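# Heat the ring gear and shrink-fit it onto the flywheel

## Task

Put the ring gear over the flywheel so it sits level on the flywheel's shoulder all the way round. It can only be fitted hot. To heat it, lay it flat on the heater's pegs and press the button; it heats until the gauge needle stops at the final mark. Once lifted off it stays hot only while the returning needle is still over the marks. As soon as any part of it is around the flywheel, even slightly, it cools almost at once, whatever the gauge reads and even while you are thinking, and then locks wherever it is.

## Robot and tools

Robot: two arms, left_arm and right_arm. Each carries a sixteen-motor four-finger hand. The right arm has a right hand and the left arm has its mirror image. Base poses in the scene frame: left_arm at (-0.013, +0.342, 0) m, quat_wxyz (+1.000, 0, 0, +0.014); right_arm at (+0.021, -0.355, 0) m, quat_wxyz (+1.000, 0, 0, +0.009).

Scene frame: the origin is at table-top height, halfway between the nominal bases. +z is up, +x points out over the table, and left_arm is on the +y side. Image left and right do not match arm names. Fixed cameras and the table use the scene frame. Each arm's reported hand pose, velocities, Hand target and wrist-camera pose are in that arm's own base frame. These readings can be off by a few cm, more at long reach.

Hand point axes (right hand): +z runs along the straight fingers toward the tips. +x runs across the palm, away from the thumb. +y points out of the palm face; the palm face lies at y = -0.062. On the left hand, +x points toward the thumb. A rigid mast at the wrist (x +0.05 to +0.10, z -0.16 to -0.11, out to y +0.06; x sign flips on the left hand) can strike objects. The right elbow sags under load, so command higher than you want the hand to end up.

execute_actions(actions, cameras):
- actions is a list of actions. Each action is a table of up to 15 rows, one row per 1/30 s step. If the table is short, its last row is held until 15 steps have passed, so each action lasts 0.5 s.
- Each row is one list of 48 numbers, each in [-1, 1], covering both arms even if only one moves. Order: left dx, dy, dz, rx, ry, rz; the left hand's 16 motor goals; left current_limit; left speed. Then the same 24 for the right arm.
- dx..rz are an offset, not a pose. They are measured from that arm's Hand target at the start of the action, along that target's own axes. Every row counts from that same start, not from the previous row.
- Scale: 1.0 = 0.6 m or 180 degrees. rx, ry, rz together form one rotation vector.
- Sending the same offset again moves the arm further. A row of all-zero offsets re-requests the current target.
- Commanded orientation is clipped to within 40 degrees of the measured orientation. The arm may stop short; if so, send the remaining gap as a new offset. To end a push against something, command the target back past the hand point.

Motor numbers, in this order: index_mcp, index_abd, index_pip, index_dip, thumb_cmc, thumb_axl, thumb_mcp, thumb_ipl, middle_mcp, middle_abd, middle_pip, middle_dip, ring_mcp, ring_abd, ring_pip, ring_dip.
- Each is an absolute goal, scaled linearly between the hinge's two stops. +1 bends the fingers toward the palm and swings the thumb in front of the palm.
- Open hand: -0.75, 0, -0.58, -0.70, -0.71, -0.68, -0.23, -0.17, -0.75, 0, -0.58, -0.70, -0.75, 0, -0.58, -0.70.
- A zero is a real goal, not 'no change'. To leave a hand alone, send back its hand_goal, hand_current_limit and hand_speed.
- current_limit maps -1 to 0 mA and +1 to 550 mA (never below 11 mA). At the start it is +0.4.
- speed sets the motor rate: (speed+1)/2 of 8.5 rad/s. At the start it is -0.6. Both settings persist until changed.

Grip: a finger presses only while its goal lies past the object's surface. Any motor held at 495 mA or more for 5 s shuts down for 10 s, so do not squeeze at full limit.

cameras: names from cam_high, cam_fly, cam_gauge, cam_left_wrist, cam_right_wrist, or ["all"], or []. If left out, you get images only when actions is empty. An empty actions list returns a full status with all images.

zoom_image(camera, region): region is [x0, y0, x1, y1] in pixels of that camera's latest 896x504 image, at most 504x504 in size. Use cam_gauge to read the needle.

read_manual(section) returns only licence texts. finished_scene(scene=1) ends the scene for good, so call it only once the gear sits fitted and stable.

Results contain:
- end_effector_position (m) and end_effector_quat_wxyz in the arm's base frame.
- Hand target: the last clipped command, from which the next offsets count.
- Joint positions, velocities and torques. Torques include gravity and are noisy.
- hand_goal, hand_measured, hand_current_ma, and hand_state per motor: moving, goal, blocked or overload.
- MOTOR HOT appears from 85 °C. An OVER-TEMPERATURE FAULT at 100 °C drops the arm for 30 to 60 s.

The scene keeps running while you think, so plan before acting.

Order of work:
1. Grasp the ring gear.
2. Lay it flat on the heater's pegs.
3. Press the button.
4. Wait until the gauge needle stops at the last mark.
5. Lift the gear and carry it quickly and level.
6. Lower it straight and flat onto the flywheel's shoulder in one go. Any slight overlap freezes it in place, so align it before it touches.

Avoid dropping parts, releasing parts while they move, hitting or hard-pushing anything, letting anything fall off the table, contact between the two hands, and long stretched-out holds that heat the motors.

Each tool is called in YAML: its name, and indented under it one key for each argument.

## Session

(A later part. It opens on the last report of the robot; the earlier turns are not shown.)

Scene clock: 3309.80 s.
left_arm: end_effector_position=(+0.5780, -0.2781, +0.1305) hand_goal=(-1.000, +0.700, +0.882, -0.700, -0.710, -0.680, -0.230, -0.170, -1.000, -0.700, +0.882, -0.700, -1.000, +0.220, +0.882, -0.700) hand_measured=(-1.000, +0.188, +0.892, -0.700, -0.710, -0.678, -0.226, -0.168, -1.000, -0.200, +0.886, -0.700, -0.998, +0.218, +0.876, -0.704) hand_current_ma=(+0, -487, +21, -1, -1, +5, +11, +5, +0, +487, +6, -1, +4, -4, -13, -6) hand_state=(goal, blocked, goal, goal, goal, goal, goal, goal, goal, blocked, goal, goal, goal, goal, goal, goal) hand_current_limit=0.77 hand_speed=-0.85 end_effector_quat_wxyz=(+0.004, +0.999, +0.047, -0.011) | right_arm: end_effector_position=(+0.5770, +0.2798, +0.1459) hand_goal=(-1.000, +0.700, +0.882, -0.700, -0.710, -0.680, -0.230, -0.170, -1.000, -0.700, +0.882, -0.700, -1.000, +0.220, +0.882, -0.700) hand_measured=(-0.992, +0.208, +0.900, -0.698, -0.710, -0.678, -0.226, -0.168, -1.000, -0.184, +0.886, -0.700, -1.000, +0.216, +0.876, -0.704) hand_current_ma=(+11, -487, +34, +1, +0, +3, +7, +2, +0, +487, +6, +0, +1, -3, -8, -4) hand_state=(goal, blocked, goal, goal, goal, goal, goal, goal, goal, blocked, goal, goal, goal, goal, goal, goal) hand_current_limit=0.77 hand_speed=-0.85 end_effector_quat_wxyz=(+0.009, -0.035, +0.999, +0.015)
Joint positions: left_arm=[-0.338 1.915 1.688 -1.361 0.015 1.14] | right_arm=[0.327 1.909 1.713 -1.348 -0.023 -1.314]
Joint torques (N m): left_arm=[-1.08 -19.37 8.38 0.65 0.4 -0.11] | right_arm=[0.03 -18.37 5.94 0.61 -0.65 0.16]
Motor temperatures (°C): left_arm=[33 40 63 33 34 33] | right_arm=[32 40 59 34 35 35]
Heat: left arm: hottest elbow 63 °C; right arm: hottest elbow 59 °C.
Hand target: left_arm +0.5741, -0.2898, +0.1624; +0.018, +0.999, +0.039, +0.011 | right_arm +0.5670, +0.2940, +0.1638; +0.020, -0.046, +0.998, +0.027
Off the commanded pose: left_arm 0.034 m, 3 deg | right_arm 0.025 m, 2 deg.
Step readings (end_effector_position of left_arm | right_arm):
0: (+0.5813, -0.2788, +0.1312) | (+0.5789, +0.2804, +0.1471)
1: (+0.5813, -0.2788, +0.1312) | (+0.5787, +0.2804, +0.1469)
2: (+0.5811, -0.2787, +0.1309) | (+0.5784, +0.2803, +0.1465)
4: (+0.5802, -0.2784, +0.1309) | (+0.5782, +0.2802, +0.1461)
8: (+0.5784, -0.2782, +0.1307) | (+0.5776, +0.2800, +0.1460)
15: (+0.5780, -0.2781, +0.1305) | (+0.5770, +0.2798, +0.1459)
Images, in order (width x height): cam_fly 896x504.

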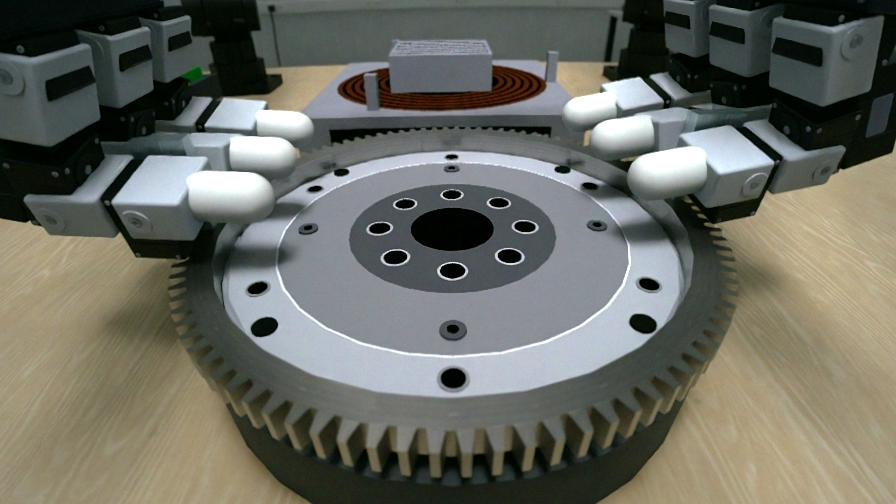

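execute_actions:
  actions:
    - [[0.0507,0.0249,-0.0643,-0.0125,0.0276,0,-1,0.7,0.882,-0.7,-0.71,-0.68,-0.23,-0.17,-1,-0.7,0.882,-0.7,-1,0.22,0.882,-0.7,0.77,-0.85,-0.0551,0.0166,-0.0667,-0.0079,-0.0309,0,-1,0.7,0.882,-0.7,-0.71,-0.68,-0.23,-0.17,-1,-0.7,0.882,-0.7,-1,0.22,0.882,-0.7,0.77,-0.85]]
    - [[0,0,-0.02,0,0,0,-1,0.7,0.882,-0.7,-0.71,-0.68,-0.23,-0.17,-1,-0.7,0.882,-0.7,-1,0.22,0.882,-0.7,0.77,-0.85,0,0,-0.02,0,0,0,-1,0.7,0.882,-0.7,-0.71,-0.68,-0.23,-0.17,-1,-0.7,0.882,-0.7,-1,0.22,0.882,-0.7,0.77,-0.85]]
    - [[0,0,-0.02,0,0,0,-1,0.7,0.882,-0.7,-0.71,-0.68,-0.23,-0.17,-1,-0.7,0.882,-0.7,-1,0.22,0.882,-0.7,0.77,-0.85,0,0,-0.02,0,0,0,-1,0.7,0.882,-0.7,-0.71,-0.68,-0.23,-0.17,-1,-0.7,0.882,-0.7,-1,0.22,0.882,-0.7,0.77,-0.85]]
  cameras: ["cam_fly"]

Scene clock: 3365.50 s.
left_arm: end_effector_position=(+0.5780, -0.2781, +0.1417) hand_goal=(-1.000, +0.700, +0.882, -0.700, -0.710, -0.680, -0.230, -0.170, -1.000, -0.700, +0.882, -0.700, -1.000, +0.220, +0.882, -0.700) hand_measured=(-1.000, +0.188, +0.884, -0.700, -0.710, -0.678, -0.226, -0.168, -1.000, -0.200, +0.880, -0.700, -0.998, +0.218, +0.876, -0.704) hand_current_ma=(+0, -487, +3, -1, -1, +5, +11, +5, +0, +487, -3, -1, +3, -4, -13, -6) hand_state=(goal, blocked, goal, goal, goal, goal, goal, goal, goal, blocked, goal, goal, goal, goal, goal, goal) hand_current_limit=0.77 hand_speed=-0.85 end_effector_quat_wxyz=(+0.002, +0.999, +0.047, -0.015) | right_arm: end_effector_position=(+0.5745, +0.2809, +0.1525) hand_goal=(-1.000, +0.700, +0.882, -0.700, -0.710, -0.680, -0.230, -0.170, -1.000, -0.700, +0.882, -0.700, -1.000, +0.220, +0.882, -0.700) hand_measured=(-0.994, +0.208, +0.898, -0.698, -0.710, -0.678, -0.226, -0.168, -1.000, -0.184, +0.888, -0.700, -1.000, +0.216, +0.876, -0.704) hand_current_ma=(+10, -487, +28, +1, +0, +3, +7, +2, +0, +487, +7, +0, +1, -3, -8, -4) hand_state=(goal, blocked, goal, goal, goal, goal, goal, goal, goal, blocked, goal, goal, goal, goal, goal, goal) hand_current_limit=0.77 hand_speed=-0.85 end_effector_quat_wxyz=(+0.003, -0.036, +0.999, +0.016)
Joint positions: left_arm=[-0.338 1.914 1.718 -1.401 0.015 1.14] | right_arm=[0.328 1.909 1.73 -1.377 -0.029 -1.314]
Joint torques (N m): left_arm=[-0.38 -20.42 15.84 0.51 0.33 -0.13] | right_arm=[0.26 -20.31 12.83 0.29 -0.47 0.16]
Motor temperatures (°C): left_arm=[33 39 60 33 34 33] | right_arm=[32 45 55 34 36 35]
Heat: left arm: hottest elbow 60 °C; right arm: hottest elbow 55 °C.
Hand target: left_arm +0.6020, -0.2993, +0.2261; +0.036, +0.997, +0.039, +0.056 | right_arm +0.5944, +0.3026, +0.2294; +0.068, -0.045, +0.996, +0.041
Off the commanded pose: left_arm 0.090 m, 9 deg | right_arm 0.082 m, 8 deg.
Step readings (end_effector_position of left_arm | right_arm):
0: (+0.5780, -0.2781, +0.1305) | (+0.5770, +0.2798, +0.1459)
1: (+0.5780, -0.2781, +0.1305) | (+0.5770, +0.2798, +0.1459)
2: (+0.5781, -0.2781, +0.1308) | (+0.5772, +0.2799, +0.1460)
4: (+0.5784, -0.2782, +0.1309) | (+0.5778, +0.2801, +0.1463)
8: (+0.5795, -0.2786, +0.1318) | (+0.5785, +0.2803, +0.1468)
15: (+0.5798, -0.2787, +0.1321) | (+0.5786, +0.2804, +0.1469)
16: (+0.5798, -0.2787, +0.1321) | (+0.5786, +0.2804, +0.1469)
17: (+0.5799, -0.2788, +0.1323) | (+0.5788, +0.2804, +0.1471)
19: (+0.5802, -0.2788, +0.1332) | (+0.5787, +0.2804, +0.1474)
23: (+0.5807, -0.2790, +0.1353) | (+0.5785, +0.2803, +0.1474)
30: (+0.5807, -0.2791, +0.1365) | (+0.5781, +0.2802, +0.1475)
31: (+0.5808, -0.2791, +0.1366) | (+0.5781, +0.2802, +0.1475)
32: (+0.5806, -0.2791, +0.1368) | (+0.5780, +0.2801, +0.1479)
34: (+0.5796, -0.2787, +0.1380) | (+0.5766, +0.2804, +0.1491)
38: (+0.5790, -0.2784, +0.1411) | (+0.5757, +0.2805, +0.1520)
45: (+0.5781, -0.2781, +0.1417) | (+0.5746, +0.2810, +0.1525)
Images, in order (width x height): cam_fly 896x504.

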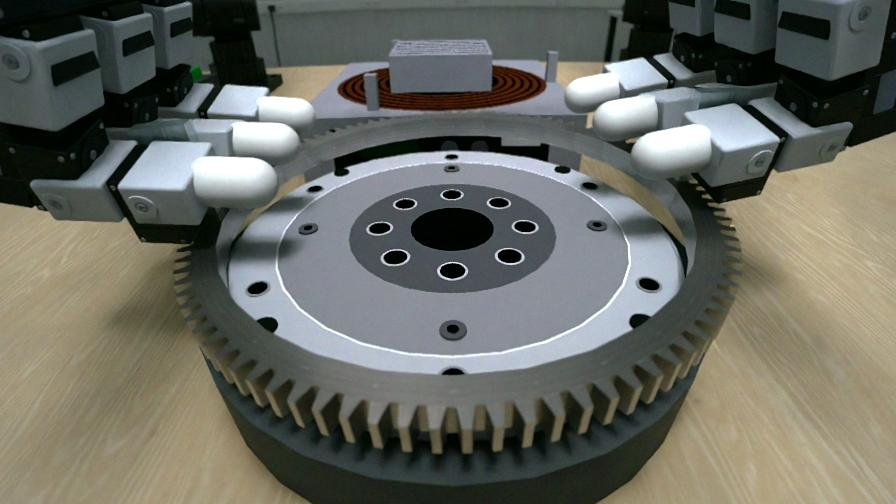

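zoom_image:
  camera: "cam_fly"
  region: [390, 340, 520, 470]

zoom_image:
  camera: "cam_fly"
  region: [390, 95, 510, 175]

zoom_image:
  camera: "cam_fly"
  region: [170, 200, 290, 340]

zoom_image:
  camera: "cam_fly"
  region: [620, 180, 750, 320]

Scaled by 3.877 from the camera's 896x504 image, which has a finer 1280x720 frame.

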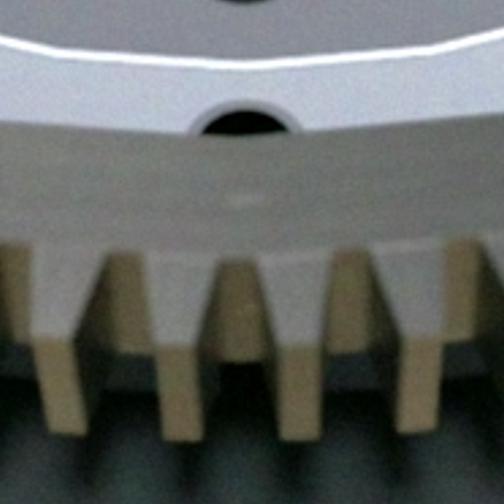

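Scaled by 4.200 from the camera's 896x504 image, which has a finer 1280x720 frame.

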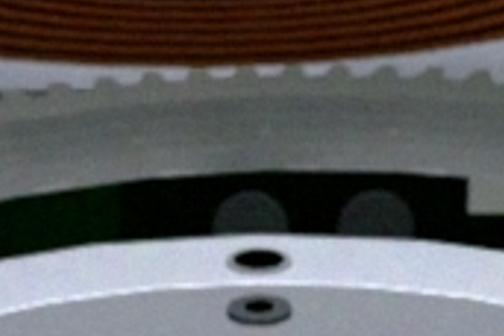

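Scaled by 3.600 from the camera's 896x504 image, which has a finer 1280x720 frame.

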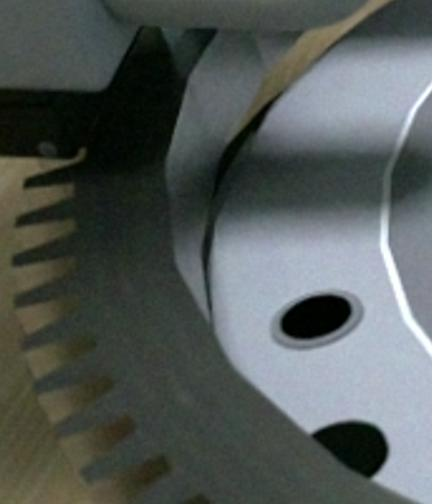

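Scaled by 3.600 from the camera's 896x504 image, which has a finer 1280x720 frame.

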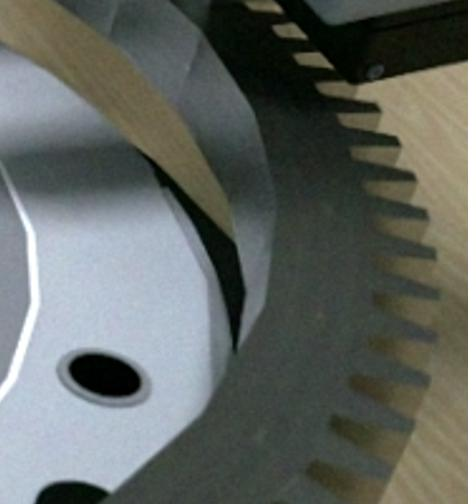

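execute_actions:
  actions: []
  cameras: ["cam_left_wrist","cam_right_wrist","cam_high"]

zoom_image:
  camera: "cam_high"
  region: [400, 240, 540, 360]

zoom_image:
  camera: "cam_left_wrist"
  region: [392, 0, 896, 240]

zoom_image:
  camera: "cam_right_wrist"
  region: [0, 0, 504, 240]

Scene clock: 3400.03 s.
left_arm: end_effector_position=(+0.5780, -0.2781, +0.1417) hand_goal=(-1.000, +0.700, +0.882, -0.700, -0.710, -0.680, -0.230, -0.170, -1.000, -0.700, +0.882, -0.700, -1.000, +0.220, +0.882, -0.700) hand_measured=(-1.000, +0.188, +0.884, -0.700, -0.710, -0.678, -0.226, -0.168, -1.000, -0.200, +0.880, -0.700, -0.998, +0.218, +0.876, -0.704) hand_current_ma=(+0, -487, +3, -1, -1, +5, +11, +5, +0, +487, -3, -1, +3, -4, -13, -6) hand_state=(goal, blocked, goal, goal, goal, goal, goal, goal, goal, blocked, goal, goal, goal, goal, goal, goal) hand_current_limit=0.77 hand_speed=-0.85 end_effector_quat_wxyz=(+0.002, +0.999, +0.047, -0.015) | right_arm: end_effector_position=(+0.5745, +0.2809, +0.1525) hand_goal=(-1.000, +0.700, +0.882, -0.700, -0.710, -0.680, -0.230, -0.170, -1.000, -0.700, +0.882, -0.700, -1.000, +0.220, +0.882, -0.700) hand_measured=(-0.994, +0.208, +0.898, -0.698, -0.710, -0.678, -0.226, -0.168, -1.000, -0.184, +0.888, -0.700, -1.000, +0.216, +0.876, -0.704) hand_current_ma=(+10, -487, +28, +1, +0, +3, +7, +2, +0, +487, +7, +0, +1, -3, -8, -4) hand_state=(goal, blocked, goal, goal, goal, goal, goal, goal, goal, blocked, goal, goal, goal, goal, goal, goal) hand_current_limit=0.77 hand_speed=-0.85 end_effector_quat_wxyz=(+0.003, -0.036, +0.999, +0.016)
Joint positions: left_arm=[-0.338 1.914 1.718 -1.401 0.015 1.14] | right_arm=[0.328 1.909 1.73 -1.377 -0.029 -1.314]
Joint velocities: within noise
Joint torques (N m): left_arm=[-0.73 -19.78 15.76 0.27 0.34 -0.13] | right_arm=[0.44 -20.01 13.09 0.1 -0.49 0.08]
Motor temperatures (°C): left_arm=[33 40 61 33 34 33] | right_arm=[32 47 65 34 35 35]
Heat: left arm: hottest elbow 61 °C; right arm: hottest elbow 65 °C.
Hand target: left_arm +0.6020, -0.2993, +0.2261; +0.036, +0.997, +0.039, +0.056 | right_arm +0.5944, +0.3026, +0.2294; +0.068, -0.045, +0.996, +0.041
Off the commanded pose: left_arm 0.090 m, 9 deg | right_arm 0.082 m, 8 deg.
Images, in order (width x height): cam_high 896x504, cam_left_wrist 896x504, cam_right_wrist 896x504.

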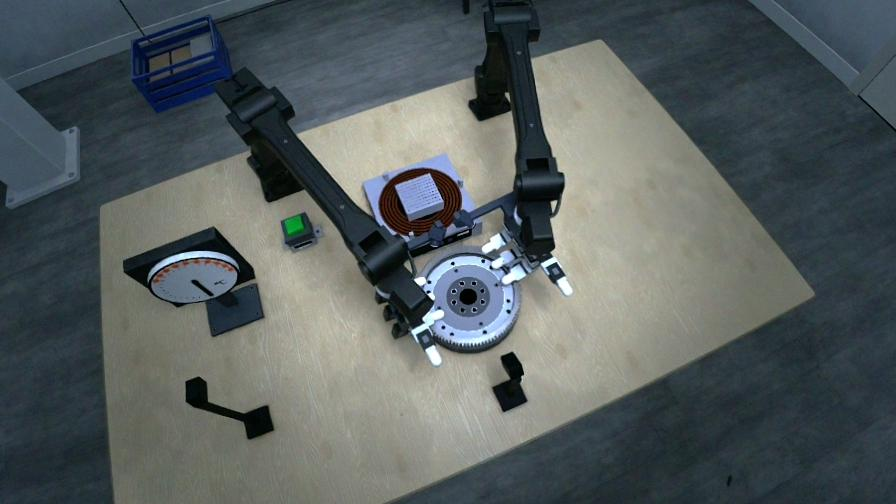

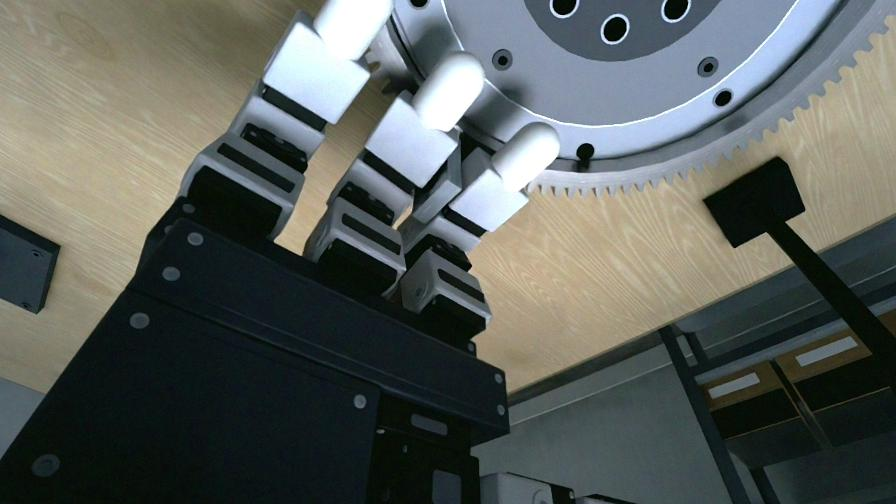

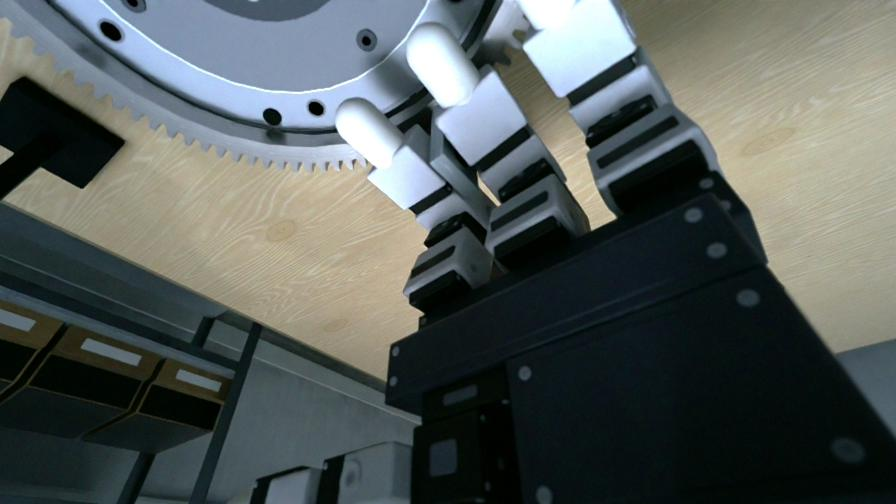

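Scaled by 3.600 from the camera's 896x504 image, which has a finer 1280x720 frame.

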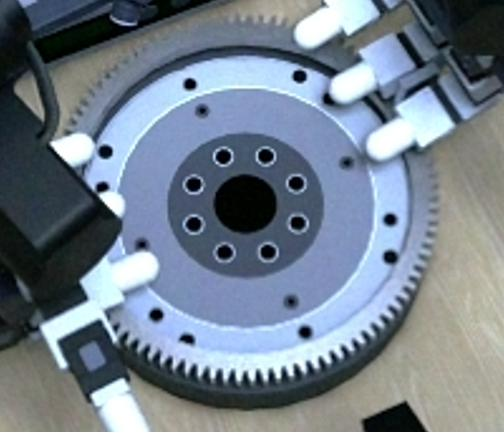

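Scaled by 1.000.

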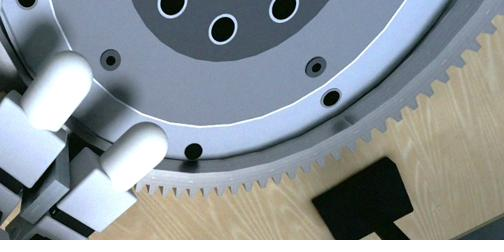

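Scaled by 1.000.

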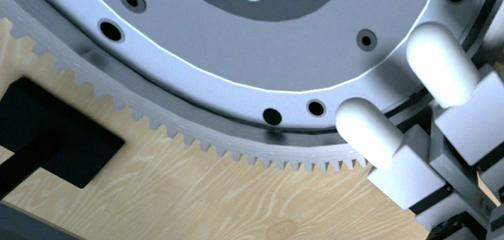

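execute_actions:
  actions: []
  cameras: ["cam_fly"]

zoom_image:
  camera: "cam_fly"
  region: [410, 140, 500, 220]

zoom_image:
  camera: "cam_fly"
  region: [410, 220, 500, 300]

zoom_image:
  camera: "cam_fly"
  region: [410, 300, 500, 380]

Scene clock: 3425.13 s.
left_arm: end_effector_position=(+0.5780, -0.2781, +0.1417) hand_goal=(-1.000, +0.700, +0.882, -0.700, -0.710, -0.680, -0.230, -0.170, -1.000, -0.700, +0.882, -0.700, -1.000, +0.220, +0.882, -0.700) hand_measured=(-1.000, +0.188, +0.884, -0.700, -0.710, -0.678, -0.226, -0.168, -1.000, -0.200, +0.880, -0.700, -0.998, +0.218, +0.876, -0.704) hand_current_ma=(+0, -487, +3, -1, -1, +5, +11, +5, +0, +487, -3, -1, +3, -4, -13, -6) hand_state=(goal, blocked, goal, goal, goal, goal, goal, goal, goal, blocked, goal, goal, goal, goal, goal, goal) hand_current_limit=0.77 hand_speed=-0.85 end_effector_quat_wxyz=(+0.002, +0.999, +0.047, -0.015) | right_arm: end_effector_position=(+0.5745, +0.2809, +0.1525) hand_goal=(-1.000, +0.700, +0.882, -0.700, -0.710, -0.680, -0.230, -0.170, -1.000, -0.700, +0.882, -0.700, -1.000, +0.220, +0.882, -0.700) hand_measured=(-0.994, +0.208, +0.898, -0.698, -0.710, -0.678, -0.226, -0.168, -1.000, -0.184, +0.888, -0.700, -1.000, +0.216, +0.876, -0.704) hand_current_ma=(+10, -487, +28, +1, +0, +3, +7, +2, +0, +487, +7, +0, +1, -3, -8, -4) hand_state=(goal, blocked, goal, goal, goal, goal, goal, goal, goal, blocked, goal, goal, goal, goal, goal, goal) hand_current_limit=0.77 hand_speed=-0.85 end_effector_quat_wxyz=(+0.003, -0.036, +0.999, +0.016)
Joint positions: left_arm=[-0.338 1.914 1.718 -1.401 0.015 1.14] | right_arm=[0.328 1.909 1.73 -1.377 -0.029 -1.314]
Joint velocities: within noise
Joint torques (N m): left_arm=[-0.91 -20.13 15.82 0.46 0.43 -0.1] | right_arm=[-0.26 -19.84 13.08 0.17 -0.5 0.06]
Motor temperatures (°C): left_arm=[33 41 63 33 34 33] | right_arm=[32 47 69 34 35 35]
Heat: left arm: hottest elbow 63 °C; right arm: hottest elbow 69 °C.
Hand target: left_arm +0.6020, -0.2993, +0.2261; +0.036, +0.997, +0.039, +0.056 | right_arm +0.5944, +0.3026, +0.2294; +0.068, -0.045, +0.996, +0.041
Off the commanded pose: left_arm 0.090 m, 9 deg | right_arm 0.082 m, 8 deg.
Images, in order (width x height): cam_fly 896x504.

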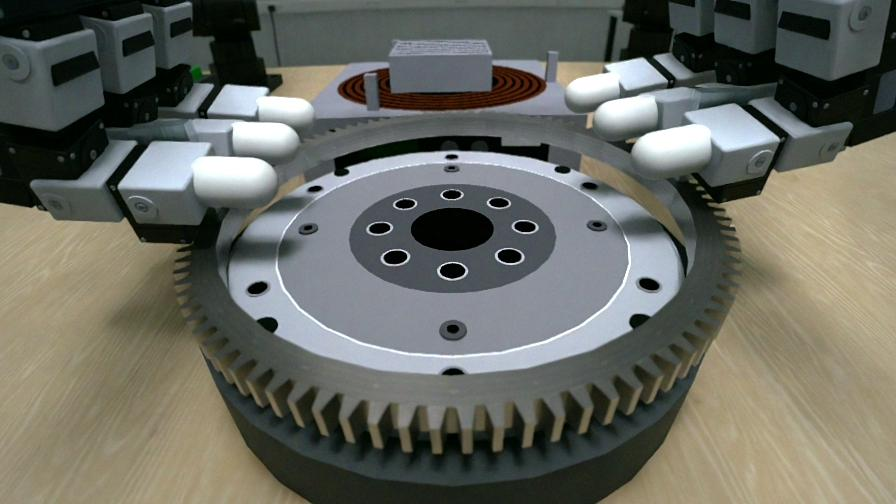

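Scaled by 5.600 from the camera's 896x504 image, which has a finer 1280x720 frame.

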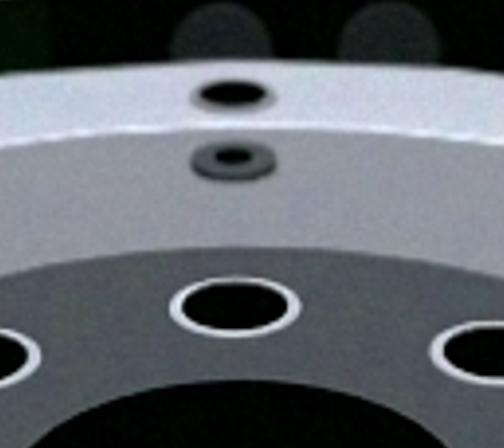

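Scaled by 5.600 from the camera's 896x504 image, which has a finer 1280x720 frame.

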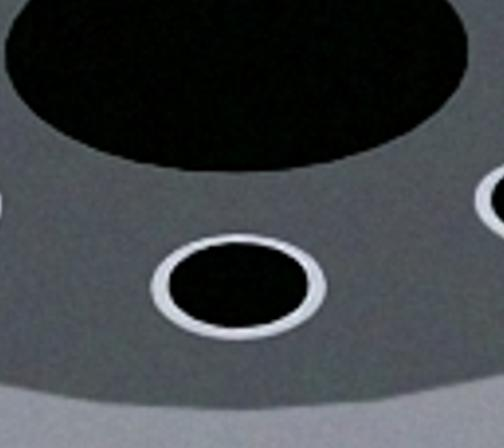

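Scaled by 5.600 from the camera's 896x504 image, which has a finer 1280x720 frame.

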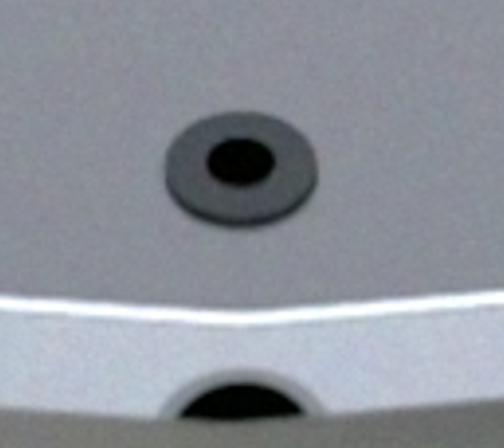

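execute_actions:
  actions:
    - [[-0.0331,-0.0174,0.0470,0.0097,-0.0201,0,-1,0.7,0.882,-0.7,-0.71,-0.68,-0.23,-0.17,-1,-0.7,0.882,-0.7,-1,0.22,0.882,-0.7,0.77,-0.85,0.0354,-0.0099,0.0457,0.0049,0.0217,0,-1,0.7,0.882,-0.7,-0.71,-0.68,-0.23,-0.17,-1,-0.7,0.882,-0.7,-1,0.22,0.882,-0.7,0.77,-0.85]]
  cameras: []

Scene clock: 3429.30 s.
left_arm: end_effector_position=(+0.5757, -0.2773, +0.1412) hand_goal=(-1.000, +0.700, +0.882, -0.700, -0.710, -0.680, -0.230, -0.170, -1.000, -0.700, +0.882, -0.700, -1.000, +0.220, +0.882, -0.700) hand_measured=(-1.000, +0.188, +0.884, -0.700, -0.710, -0.678, -0.226, -0.168, -1.000, -0.200, +0.882, -0.700, -0.998, +0.218, +0.876, -0.704) hand_current_ma=(+0, -487, +4, -1, -1, +5, +11, +5, +0, +487, -1, -1, +3, -4, -13, -6) hand_state=(goal, blocked, goal, goal, goal, goal, goal, goal, goal, blocked, goal, goal, goal, goal, goal, goal) hand_current_limit=0.77 hand_speed=-0.85 end_effector_quat_wxyz=(+0.000, +0.999, +0.047, -0.020) | right_arm: end_effector_position=(+0.5716, +0.2818, +0.1522) hand_goal=(-1.000, +0.700, +0.882, -0.700, -0.710, -0.680, -0.230, -0.170, -1.000, -0.700, +0.882, -0.700, -1.000, +0.220, +0.882, -0.700) hand_measured=(-0.994, +0.208, +0.898, -0.698, -0.710, -0.678, -0.226, -0.168, -1.000, -0.184, +0.888, -0.700, -1.000, +0.216, +0.876, -0.704) hand_current_ma=(+10, -487, +28, +1, +0, +3, +7, +2, +0, +487, +7, +0, +1, -3, -8, -4) hand_state=(goal, blocked, goal, goal, goal, goal, goal, goal, goal, blocked, goal, goal, goal, goal, goal, goal) hand_current_limit=0.77 hand_speed=-0.85 end_effector_quat_wxyz=(-0.002, -0.037, +0.999, +0.016)
Joint positions: left_arm=[-0.338 1.914 1.718 -1.411 0.015 1.14] | right_arm=[0.33 1.909 1.73 -1.387 -0.031 -1.314]
Joint torques (N m): left_arm=[-1.79 -18.55 12.18 0.54 0.36 -0.1] | right_arm=[0.67 -18.96 9.92 -0.03 -0.49 0.1]
Motor temperatures (°C): left_arm=[33 41 63 33 34 33] | right_arm=[32 47 69 34 35 35]
Heat: left arm: hottest elbow 63 °C; right arm: hottest elbow 69 °C.
Hand target: left_arm +0.5847, -0.2925, +0.1952; +0.022, +0.999, +0.039, +0.024 | right_arm +0.5776, +0.2973, +0.1989; +0.034, -0.046, +0.998, +0.032
Off the commanded pose: left_arm 0.057 m, 6 deg | right_arm 0.050 m, 5 deg.
Step readings (end_effector_position of left_arm | right_arm):
0: (+0.5780, -0.2781, +0.1417) | (+0.5745, +0.2809, +0.1525)
1: (+0.5780, -0.2781, +0.1417) | (+0.5745, +0.2809, +0.1525)
2: (+0.5779, -0.2780, +0.1417) | (+0.5743, +0.2809, +0.1525)
4: (+0.5772, -0.2778, +0.1415) | (+0.5736, +0.2811, +0.1524)
8: (+0.5760, -0.2774, +0.1413) | (+0.5718, +0.2819, +0.1523)
15: (+0.5757, -0.2773, +0.1412) | (+0.5716, +0.2818, +0.1522)
No camera images: "cameras" was empty.

execute_actions:
  actions:
    - [[0.0293,0.0144,-0.0372,-0.0072,0.016,0,-1,0.7,0.882,-0.7,-0.71,-0.68,-0.23,-0.17,-1,-0.7,0.882,-0.7,-1,0.22,0.882,-0.7,0.77,-0.85,-0.0276,0.0083,-0.0334,-0.0039,-0.0154,0,-1,0.7,0.882,-0.7,-0.71,-0.68,-0.23,-0.17,-1,-0.7,0.882,-0.7,-1,0.22,0.882,-0.7,0.77,-0.85]]
    - [[0,0,-0.0333,0,0,0,-1,0.7,0.882,-0.7,-0.71,-0.68,-0.23,-0.17,-1,-0.7,0.882,-0.7,-1,0.22,0.882,-0.7,0.77,-0.85,0,0,-0.0333,0,0,0,-1,0.7,0.882,-0.7,-0.71,-0.68,-0.23,-0.17,-1,-0.7,0.882,-0.7,-1,0.22,0.882,-0.7,0.77,-0.85]]
    - [[0,0,-0.0333,0,0,0,-1,0.7,0.882,-0.7,-0.71,-0.68,-0.23,-0.17,-1,-0.7,0.882,-0.7,-1,0.22,0.882,-0.7,0.77,-0.85,0,0,-0.0333,0,0,0,-1,0.7,0.882,-0.7,-0.71,-0.68,-0.23,-0.17,-1,-0.7,0.882,-0.7,-1,0.22,0.882,-0.7,0.77,-0.85]]
    - [[0,0,-0.0333,0,0,0,-1,0.7,0.882,-0.7,-0.71,-0.68,-0.23,-0.17,-1,-0.7,0.882,-0.7,-1,0.22,0.882,-0.7,0.77,-0.85,0,0,-0.0333,0,0,0,-1,0.7,0.882,-0.7,-0.71,-0.68,-0.23,-0.17,-1,-0.7,0.882,-0.7,-1,0.22,0.882,-0.7,0.77,-0.85]]
  cameras: []

Scene clock: 3528.70 s.
left_arm: end_effector_position=(+0.5779, -0.2775, +0.1929) hand_goal=(-1.000, +0.700, +0.882, -0.700, -0.710, -0.680, -0.230, -0.170, -1.000, -0.700, +0.882, -0.700, -1.000, +0.220, +0.882, -0.700) hand_measured=(-1.000, +0.188, +0.884, -0.700, -0.710, -0.678, -0.226, -0.168, -1.000, -0.200, +0.882, -0.700, -0.998, +0.218, +0.876, -0.704) hand_current_ma=(+0, -487, +4, -1, -1, +5, +11, +5, +0, +487, -1, -1, +3, -4, -13, -6) hand_state=(goal, blocked, goal, goal, goal, goal, goal, goal, goal, blocked, goal, goal, goal, goal, goal, goal) hand_current_limit=0.77 hand_speed=-0.85 end_effector_quat_wxyz=(-0.003, +0.999, +0.047, -0.023) | right_arm: end_effector_position=(+0.5715, +0.2819, +0.2020) hand_goal=(-1.000, +0.700, +0.882, -0.700, -0.710, -0.680, -0.230, -0.170, -1.000, -0.700, +0.882, -0.700, -1.000, +0.220, +0.882, -0.700) hand_measured=(-0.994, +0.208, +0.898, -0.698, -0.710, -0.678, -0.226, -0.168, -1.000, -0.184, +0.888, -0.700, -1.000, +0.216, +0.876, -0.704) hand_current_ma=(+10, -487, +28, +1, +0, +3, +7, +2, +0, +487, +7, +0, +1, -3, -8, -4) hand_state=(goal, blocked, goal, goal, goal, goal, goal, goal, goal, blocked, goal, goal, goal, goal, goal, goal) hand_current_limit=0.77 hand_speed=-0.85 end_effector_quat_wxyz=(-0.007, -0.037, +0.999, +0.014)
Joint positions: left_arm=[-0.338 1.907 1.845 -1.553 0.012 1.14] | right_arm=[0.33 1.9 1.849 -1.525 -0.03 -1.314]
Joint torques (N m): left_arm=[-0.97 -20.66 15.87 0.46 0.36 0.04] | right_arm=[0.03 -19.43 13 -0.06 -0.5 0.08]
Motor temperatures (°C): left_arm=[33 41 62 33 34 33] | right_arm=[32 47 63 34 35 35]
Heat: left arm: hottest elbow 62 °C; right arm: hottest elbow 63 °C.
Hand target: left_arm +0.5958, -0.2951, +0.2781; +0.032, +0.998, +0.039, +0.049 | right_arm +0.5855, +0.2975, +0.2794; +0.058, -0.046, +0.997, +0.039
Off the commanded pose: left_arm 0.089 m, 9 deg | right_arm 0.080 m, 8 deg.
Step readings (end_effector_position of left_arm | right_arm):
0: (+0.5757, -0.2773, +0.1412) | (+0.5716, +0.2818, +0.1522)
1: (+0.5757, -0.2773, +0.1412) | (+0.5716, +0.2818, +0.1522)
2: (+0.5757, -0.2773, +0.1412) | (+0.5716, +0.2818, +0.1522)
4: (+0.5757, -0.2773, +0.1412) | (+0.5716, +0.2818, +0.1522)
8: (+0.5757, -0.2773, +0.1412) | (+0.5716, +0.2818, +0.1522)
15: (+0.5757, -0.2773, +0.1412) | (+0.5716, +0.2818, +0.1522)
16: (+0.5756, -0.2773, +0.1412) | (+0.5716, +0.2818, +0.1522)
17: (+0.5757, -0.2773, +0.1419) | (+0.5713, +0.2817, +0.1525)
19: (+0.5753, -0.2772, +0.1442) | (+0.5704, +0.2819, +0.1544)
23: (+0.5760, -0.2774, +0.1505) | (+0.5709, +0.2822, +0.1604)
30: (+0.5770, -0.2774, +0.1545) | (+0.5718, +0.2822, +0.1642)
31: (+0.5768, -0.2773, +0.1546) | (+0.5717, +0.2822, +0.1643)
32: (+0.5766, -0.2773, +0.1554) | (+0.5714, +0.2821, +0.1650)
34: (+0.5755, -0.2773, +0.1576) | (+0.5703, +0.2819, +0.1673)
38: (+0.5761, -0.2775, +0.1651) | (+0.5705, +0.2821, +0.1744)
45: (+0.5775, -0.2775, +0.1724) | (+0.5719, +0.2822, +0.1818)
46: (+0.5775, -0.2775, +0.1727) | (+0.5718, +0.2821, +0.1820)
47: (+0.5773, -0.2774, +0.1736) | (+0.5716, +0.2820, +0.1827)
49: (+0.5760, -0.2773, +0.1760) | (+0.5703, +0.2818, +0.1852)
53: (+0.5766, -0.2776, +0.1841) | (+0.5704, +0.2820, +0.1932)
60: (+0.5782, -0.2776, +0.1925) | (+0.5719, +0.2820, +0.2017)
No camera images: "cameras" was empty.

execute_actions:
  actions:
    - [[0,0,-0.03,0,0,0,-1,0.7,0.882,-0.7,-0.71,-0.68,-0.23,-0.17,-1,-0.7,0.882,-0.7,-1,0.22,0.882,-0.7,0.77,-0.85,0,0,-0.03,0,0,0,-1,0.7,0.882,-0.7,-0.71,-0.68,-0.23,-0.17,-1,-0.7,0.882,-0.7,-1,0.22,0.882,-0.7,0.77,-0.85]]
    - [[0,0,-0.0267,0,0,0,-1,0.7,0.882,-0.7,-0.71,-0.68,-0.23,-0.17,-1,-0.7,0.882,-0.7,-1,0.22,0.882,-0.7,0.77,-0.85,0,0,-0.0333,0,0,0,-1,0.7,0.882,-0.7,-0.71,-0.68,-0.23,-0.17,-1,-0.7,0.882,-0.7,-1,0.22,0.882,-0.7,0.77,-0.85]]
    - [[-0.0331,-0.0174,0.0470,0.0097,-0.0201,0,-1,0.7,0.882,-0.7,-0.71,-0.68,-0.23,-0.17,-1,-0.7,0.882,-0.7,-1,0.22,0.882,-0.7,0.77,-0.85,0.0354,-0.0099,0.0457,0.0049,0.0217,0,-1,0.7,0.882,-0.7,-0.71,-0.68,-0.23,-0.17,-1,-0.7,0.882,-0.7,-1,0.22,0.882,-0.7,0.77,-0.85]]
    - [[-0.04,-0.002,-0.001,0,0,0,-1,0.7,0.882,-0.7,-0.71,-0.68,-0.23,-0.17,-1,-0.7,0.882,-0.7,-1,0.22,0.882,-0.7,0.77,-0.85,0.04,0.002,-0.002,0,0,0,-1,0.7,0.882,-0.7,-0.71,-0.68,-0.23,-0.17,-1,-0.7,0.882,-0.7,-1,0.22,0.882,-0.7,0.77,-0.85]]
  cameras: ["cam_fly"]

Scene clock: 3541.83 s.
left_arm: end_effector_position=(+0.5513, -0.2774, +0.2310) hand_goal=(-1.000, +0.700, +0.882, -0.700, -0.710, -0.680, -0.230, -0.170, -1.000, -0.700, +0.882, -0.700, -1.000, +0.220, +0.882, -0.700) hand_measured=(-1.000, +0.188, +0.888, -0.700, -0.710, -0.678, -0.226, -0.168, -1.000, -0.200, +0.886, -0.700, -0.998, +0.218, +0.876, -0.704) hand_current_ma=(+0, -487, +11, -1, -1, +5, +11, +5, +0, +487, +8, -1, +3, -4, -13, -6) hand_state=(goal, blocked, goal, goal, goal, goal, goal, goal, goal, blocked, goal, goal, goal, goal, goal, goal) hand_current_limit=0.77 hand_speed=-0.85 end_effector_quat_wxyz=(-0.003, +0.999, +0.042, -0.030) | right_arm: end_effector_position=(+0.5450, +0.2809, +0.2450) hand_goal=(-1.000, +0.700, +0.882, -0.700, -0.710, -0.680, -0.230, -0.170, -1.000, -0.700, +0.882, -0.700, -1.000, +0.220, +0.882, -0.700) hand_measured=(-0.996, +0.208, +0.896, -0.698, -0.710, -0.678, -0.226, -0.168, -1.000, -0.184, +0.882, -0.700, -1.000, +0.216, +0.876, -0.704) hand_current_ma=(+6, -487, +23, +1, +0, +3, +7, +2, +0, +487, +1, +0, +1, -3, -8, -4) hand_state=(goal, blocked, goal, goal, goal, goal, goal, goal, goal, blocked, goal, goal, goal, goal, goal, goal) hand_current_limit=0.77 hand_speed=-0.85 end_effector_quat_wxyz=(-0.015, -0.042, +0.999, +0.014)
Joint positions: left_arm=[-0.351 1.842 1.85 -1.636 0.018 1.136] | right_arm=[0.341 1.837 1.87 -1.623 -0.036 -1.314]
Joint torques (N m): left_arm=[-1.49 -19.25 10 1.13 0.15 -0.13] | right_arm=[-0.38 -19.96 7.42 0.98 -0.4 0.11]
Motor temperatures (°C): left_arm=[33 42 66 33 34 33] | right_arm=[32 48 63 34 35 35]
Heat: left arm: hottest elbow 66 °C; right arm: hottest elbow 63 °C.
Hand target: left_arm +0.5507, -0.2866, +0.2812; +0.018, +0.999, +0.039, +0.017 | right_arm +0.5399, +0.2877, +0.2870; +0.024, -0.046, +0.998, +0.030
Off the commanded pose: left_arm 0.051 m, 6 deg | right_arm 0.043 m, 5 deg.
Step readings (end_effector_position of left_arm | right_arm):
0: (+0.5779, -0.2775, +0.1929) | (+0.5715, +0.2819, +0.2020)
1: (+0.5779, -0.2775, +0.1931) | (+0.5715, +0.2819, +0.2022)
2: (+0.5777, -0.2774, +0.1938) | (+0.5713, +0.2819, +0.2029)
4: (+0.5767, -0.2774, +0.1964) | (+0.5703, +0.2817, +0.2053)
8: (+0.5774, -0.2777, +0.2042) | (+0.5707, +0.2819, +0.2133)
15: (+0.5788, -0.2777, +0.2106) | (+0.5719, +0.2819, +0.2196)
16: (+0.5787, -0.2776, +0.2109) | (+0.5718, +0.2819, +0.2199)
17: (+0.5783, -0.2775, +0.2116) | (+0.5715, +0.2817, +0.2208)
19: (+0.5773, -0.2775, +0.2141) | (+0.5702, +0.2815, +0.2235)
23: (+0.5780, -0.2778, +0.2223) | (+0.5706, +0.2814, +0.2327)
30: (+0.5797, -0.2781, +0.2294) | (+0.5721, +0.2811, +0.2398)
31: (+0.5796, -0.2781, +0.2294) | (+0.5720, +0.2811, +0.2400)
32: (+0.5794, -0.2780, +0.2293) | (+0.5719, +0.2810, +0.2399)
34: (+0.5789, -0.2779, +0.2292) | (+0.5714, +0.2809, +0.2399)
38: (+0.5784, -0.2778, +0.2292) | (+0.5708, +0.2810, +0.2399)
45: (+0.5783, -0.2777, +0.2292) | (+0.5707, +0.2810, +0.2399)
46: (+0.5783, -0.2777, +0.2290) | (+0.5707, +0.2810, +0.2399)
47: (+0.5770, -0.2774, +0.2283) | (+0.5700, +0.2809, +0.2397)
49: (+0.5710, -0.2767, +0.2256) | (+0.5656, +0.2806, +0.2382)
53: (+0.5568, -0.2776, +0.2221) | (+0.5505, +0.2815, +0.2357)
60: (+0.5516, -0.2776, +0.2286) | (+0.5455, +0.2810, +0.2425)
Images, in order (width x height): cam_fly 896x504.

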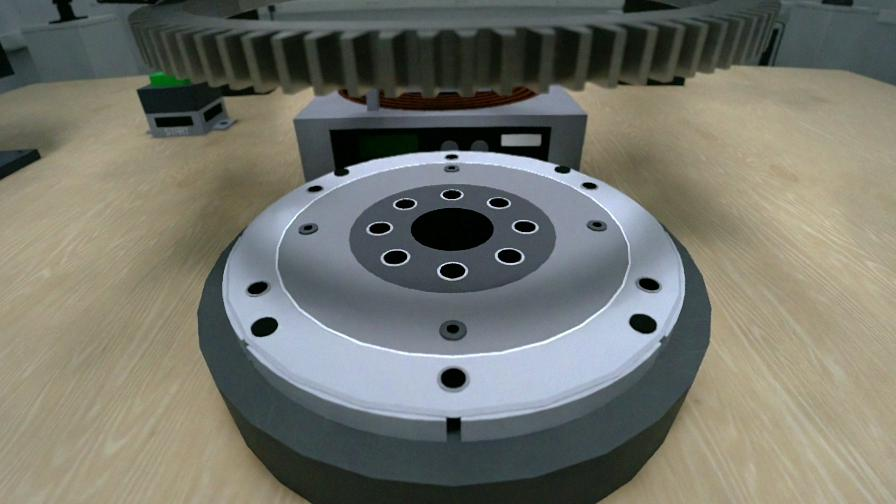

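execute_actions:
  actions:
    - [[-0.0795,-0.0044,-0.002,0,0.007,0,-1,0.7,0.882,-0.7,-0.71,-0.68,-0.23,-0.17,-1,-0.7,0.882,-0.7,-1,0.22,0.882,-0.7,0.77,-0.85,0.0795,0.0043,-0.003,0,-0.007,0,-1,0.7,0.882,-0.7,-0.71,-0.68,-0.23,-0.17,-1,-0.7,0.882,-0.7,-1,0.22,0.882,-0.7,0.77,-0.85]]
    - [[-0.0795,-0.0044,-0.002,0,0.007,0,-1,0.7,0.882,-0.7,-0.71,-0.68,-0.23,-0.17,-1,-0.7,0.882,-0.7,-1,0.22,0.882,-0.7,0.77,-0.85,0.0795,0.0043,-0.003,0,-0.007,0,-1,0.7,0.882,-0.7,-0.71,-0.68,-0.23,-0.17,-1,-0.7,0.882,-0.7,-1,0.22,0.882,-0.7,0.77,-0.85]]
    - [[-0.0795,-0.0044,-0.002,0,0,0,-1,0.7,0.882,-0.7,-0.71,-0.68,-0.23,-0.17,-1,-0.7,0.882,-0.7,-1,0.22,0.882,-0.7,0.77,-0.85,0.0795,0.0043,-0.003,0,0,0,-1,0.7,0.882,-0.7,-0.71,-0.68,-0.23,-0.17,-1,-0.7,0.882,-0.7,-1,0.22,0.882,-0.7,0.77,-0.85]]
  cameras: ["cam_fly"]

Scene clock: 3562.83 s.
left_arm: end_effector_position=(+0.4046, -0.2816, +0.2394) hand_goal=(-1.000, +0.700, +0.882, -0.700, -0.710, -0.680, -0.230, -0.170, -1.000, -0.700, +0.882, -0.700, -1.000, +0.220, +0.882, -0.700) hand_measured=(-1.000, +0.188, +0.882, -0.700, -0.710, -0.678, -0.226, -0.168, -1.000, -0.200, +0.886, -0.700, -0.998, +0.218, +0.876, -0.704) hand_current_ma=(+0, -487, +1, -1, -1, +5, +11, +5, +0, +487, +5, -1, +3, -4, -12, -6) hand_state=(goal, blocked, goal, goal, goal, goal, goal, goal, goal, blocked, goal, goal, goal, goal, goal, goal) hand_current_limit=0.77 hand_speed=-0.85 end_effector_quat_wxyz=(-0.006, +0.999, +0.041, +0.001) | right_arm: end_effector_position=(+0.3990, +0.2768, +0.2550) hand_goal=(-1.000, +0.700, +0.882, -0.700, -0.710, -0.680, -0.230, -0.170, -1.000, -0.700, +0.882, -0.700, -1.000, +0.220, +0.882, -0.700) hand_measured=(-0.998, +0.208, +0.894, -0.700, -0.710, -0.678, -0.226, -0.168, -1.000, -0.184, +0.882, -0.700, -1.000, +0.218, +0.876, -0.704) hand_current_ma=(+2, -487, +22, +1, +0, +3, +7, +2, +0, +487, +0, +0, +1, -3, -8, -4) hand_state=(goal, blocked, goal, goal, goal, goal, goal, goal, goal, blocked, goal, goal, goal, goal, goal, goal) hand_current_limit=0.77 hand_speed=-0.85 end_effector_quat_wxyz=(+0.017, -0.044, +0.999, +0.015)
Joint positions: left_arm=[-0.491 1.452 1.382 -1.505 -0.01 0.997] | right_arm=[0.455 1.43 1.388 -1.486 -0.015 -1.203]
Joint torques (N m): left_arm=[-0.21 -12.98 10.76 1.07 0.02 -0.16] | right_arm=[-0.62 -13.1 7.71 1.09 -0.31 0.15]
Motor temperatures (°C): left_arm=[33 44 65 33 34 33] | right_arm=[32 45 60 34 35 35]
Heat: left arm: hottest elbow 65 °C; right arm: hottest elbow 60 °C.
Hand target: left_arm +0.4074, -0.2901, +0.2767; +0.017, +0.998, +0.039, +0.039 | right_arm +0.3966, +0.2823, +0.2824; +0.046, -0.046, +0.997, +0.031
Off the commanded pose: left_arm 0.038 m, 5 deg | right_arm 0.028 m, 4 deg.
Step readings (end_effector_position of left_arm | right_arm):
0: (+0.5513, -0.2774, +0.2310) | (+0.5450, +0.2809, +0.2450)
1: (+0.5509, -0.2775, +0.2305) | (+0.5446, +0.2810, +0.2444)
2: (+0.5492, -0.2771, +0.2291) | (+0.5424, +0.2804, +0.2429)
4: (+0.5397, -0.2768, +0.2244) | (+0.5335, +0.2801, +0.2388)
8: (+0.5093, -0.2793, +0.2196) | (+0.5033, +0.2806, +0.2354)
15: (+0.4993, -0.2794, +0.2357) | (+0.4938, +0.2792, +0.2517)
16: (+0.4993, -0.2792, +0.2373) | (+0.4938, +0.2792, +0.2532)
17: (+0.4984, -0.2789, +0.2375) | (+0.4921, +0.2788, +0.2531)
19: (+0.4897, -0.2782, +0.2347) | (+0.4841, +0.2783, +0.2501)
23: (+0.4608, -0.2804, +0.2298) | (+0.4548, +0.2789, +0.2448)
30: (+0.4511, -0.2807, +0.2373) | (+0.4460, +0.2778, +0.2534)
31: (+0.4510, -0.2807, +0.2380) | (+0.4457, +0.2778, +0.2541)
32: (+0.4502, -0.2803, +0.2377) | (+0.4441, +0.2776, +0.2532)
34: (+0.4414, -0.2797, +0.2345) | (+0.4359, +0.2770, +0.2501)
38: (+0.4131, -0.2819, +0.2305) | (+0.4071, +0.2775, +0.2461)
45: (+0.4042, -0.2819, +0.2391) | (+0.3989, +0.2766, +0.2548)
Images, in order (width x height): cam_fly 896x504.

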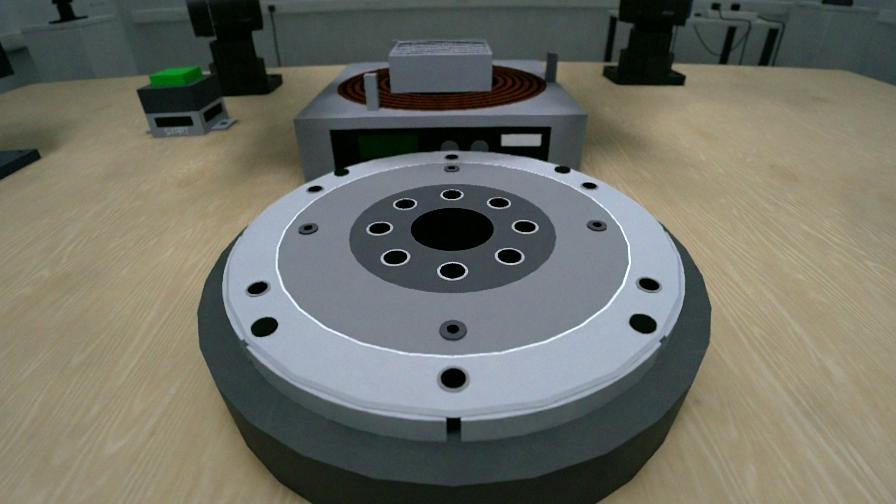

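execute_actions:
  actions:
    - [[-0.0795,-0.0044,0.022,0,-0.003,0,-1,0.7,0.882,-0.7,-0.71,-0.68,-0.23,-0.17,-1,-0.7,0.882,-0.7,-1,0.22,0.882,-0.7,0.77,-0.85,0.0795,0.0029,0.022,0,0.003,0,-1,0.7,0.882,-0.7,-0.71,-0.68,-0.23,-0.17,-1,-0.7,0.882,-0.7,-1,0.22,0.882,-0.7,0.77,-0.85]]
    - [[-0.0795,-0.0044,0.022,0,0,0,-1,0.7,0.882,-0.7,-0.71,-0.68,-0.23,-0.17,-1,-0.7,0.882,-0.7,-1,0.22,0.882,-0.7,0.77,-0.85,0.0795,0.0029,0.022,0,0,0,-1,0.7,0.882,-0.7,-0.71,-0.68,-0.23,-0.17,-1,-0.7,0.882,-0.7,-1,0.22,0.882,-0.7,0.77,-0.85]]
    - [[-0.028,-0.0016,0.01,0,0,0,-1,0.7,0.882,-0.7,-0.71,-0.68,-0.23,-0.17,-1,-0.7,0.882,-0.7,-1,0.22,0.882,-0.7,0.77,-0.85,0.028,0.001,0.012,0,0,0,-1,0.7,0.882,-0.7,-0.71,-0.68,-0.23,-0.17,-1,-0.7,0.882,-0.7,-1,0.22,0.882,-0.7,0.77,-0.85]]
  cameras: ["cam_fly","cam_high"]

Scene clock: 3572.20 s.
left_arm: end_effector_position=(+0.2919, -0.2852, +0.2052) hand_goal=(-1.000, +0.700, +0.882, -0.700, -0.710, -0.680, -0.230, -0.170, -1.000, -0.700, +0.882, -0.700, -1.000, +0.220, +0.882, -0.700) hand_measured=(-1.000, +0.188, +0.882, -0.700, -0.710, -0.678, -0.226, -0.168, -1.000, -0.200, +0.886, -0.700, -0.998, +0.218, +0.876, -0.704) hand_current_ma=(+0, -487, +1, -1, -1, +5, +11, +5, +0, +487, +5, -1, +3, -4, -12, -6) hand_state=(goal, blocked, goal, goal, goal, goal, goal, goal, goal, blocked, goal, goal, goal, goal, goal, goal) hand_current_limit=0.77 hand_speed=-0.85 end_effector_quat_wxyz=(-0.010, +0.999, +0.040, -0.001) | right_arm: end_effector_position=(+0.2871, +0.2736, +0.2186) hand_goal=(-1.000, +0.700, +0.882, -0.700, -0.710, -0.680, -0.230, -0.170, -1.000, -0.700, +0.882, -0.700, -1.000, +0.220, +0.882, -0.700) hand_measured=(-0.998, +0.208, +0.896, -0.700, -0.710, -0.678, -0.226, -0.168, -1.000, -0.184, +0.882, -0.700, -1.000, +0.218, +0.876, -0.704) hand_current_ma=(+2, -487, +25, +1, +0, +3, +7, +2, +0, +487, +0, +0, +1, -3, -8, -4) hand_state=(goal, blocked, goal, goal, goal, goal, goal, goal, goal, blocked, goal, goal, goal, goal, goal, goal) hand_current_limit=0.77 hand_speed=-0.85 end_effector_quat_wxyz=(+0.014, -0.044, +0.999, +0.013)
Joint positions: left_arm=[-0.663 1.224 1.079 -1.44 -0.014 0.828] | right_arm=[0.6 1.182 1.068 -1.418 -0.008 -1.059]
Joint torques (N m): left_arm=[-0.26 -9.58 10.29 1.26 -0.25 -0.24] | right_arm=[-1.14 -8.41 7.58 1.51 -0.08 0.16]
Motor temperatures (°C): left_arm=[33 42 64 33 34 33] | right_arm=[32 44 59 34 35 35]
Heat: left arm: hottest elbow 64 °C; right arm: hottest elbow 59 °C.
Hand target: left_arm +0.2978, -0.2938, +0.2362; +0.017, +0.998, +0.039, +0.034 | right_arm +0.2878, +0.2786, +0.2393; +0.041, -0.046, +0.998, +0.031
Off the commanded pose: left_arm 0.033 m, 5 deg | right_arm 0.021 m, 4 deg.
Step readings (end_effector_position of left_arm | right_arm):
0: (+0.4046, -0.2816, +0.2394) | (+0.3990, +0.2768, +0.2550)
1: (+0.4044, -0.2815, +0.2390) | (+0.3988, +0.2767, +0.2547)
2: (+0.4032, -0.2814, +0.2379) | (+0.3973, +0.2766, +0.2531)
4: (+0.3947, -0.2809, +0.2326) | (+0.3883, +0.2755, +0.2472)
8: (+0.3643, -0.2834, +0.2212) | (+0.3593, +0.2758, +0.2361)
15: (+0.3554, -0.2837, +0.2230) | (+0.3506, +0.2752, +0.2385)
16: (+0.3552, -0.2837, +0.2233) | (+0.3503, +0.2753, +0.2385)
17: (+0.3542, -0.2833, +0.2226) | (+0.3491, +0.2752, +0.2376)
19: (+0.3461, -0.2826, +0.2186) | (+0.3404, +0.2745, +0.2330)
23: (+0.3162, -0.2845, +0.2098) | (+0.3116, +0.2743, +0.2242)
30: (+0.3074, -0.2850, +0.2105) | (+0.3029, +0.2738, +0.2249)
31: (+0.3076, -0.2848, +0.2106) | (+0.3028, +0.2740, +0.2250)
32: (+0.3072, -0.2848, +0.2102) | (+0.3025, +0.2741, +0.2245)
34: (+0.3051, -0.2848, +0.2091) | (+0.2998, +0.2741, +0.2228)
38: (+0.2945, -0.2853, +0.2056) | (+0.2896, +0.2738, +0.2190)
45: (+0.2916, -0.2853, +0.2052) | (+0.2870, +0.2737, +0.2186)
Images, in order (width x height): cam_high 896x504, cam_fly 896x504.

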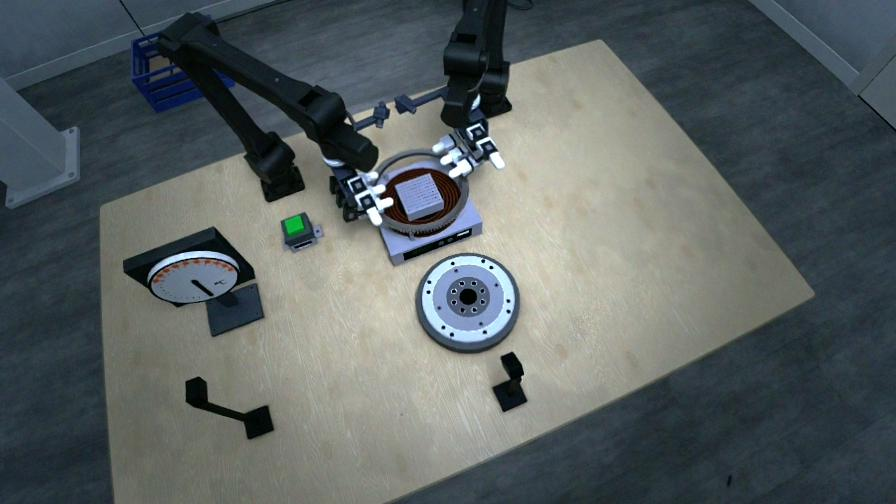

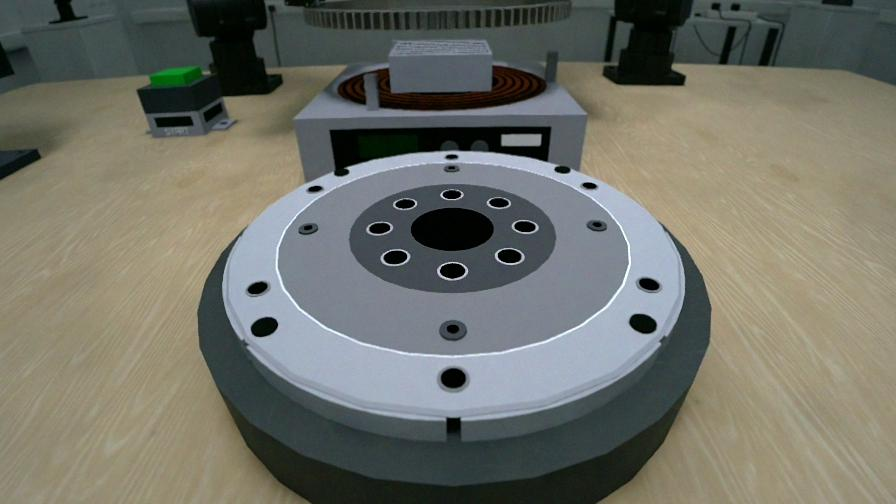

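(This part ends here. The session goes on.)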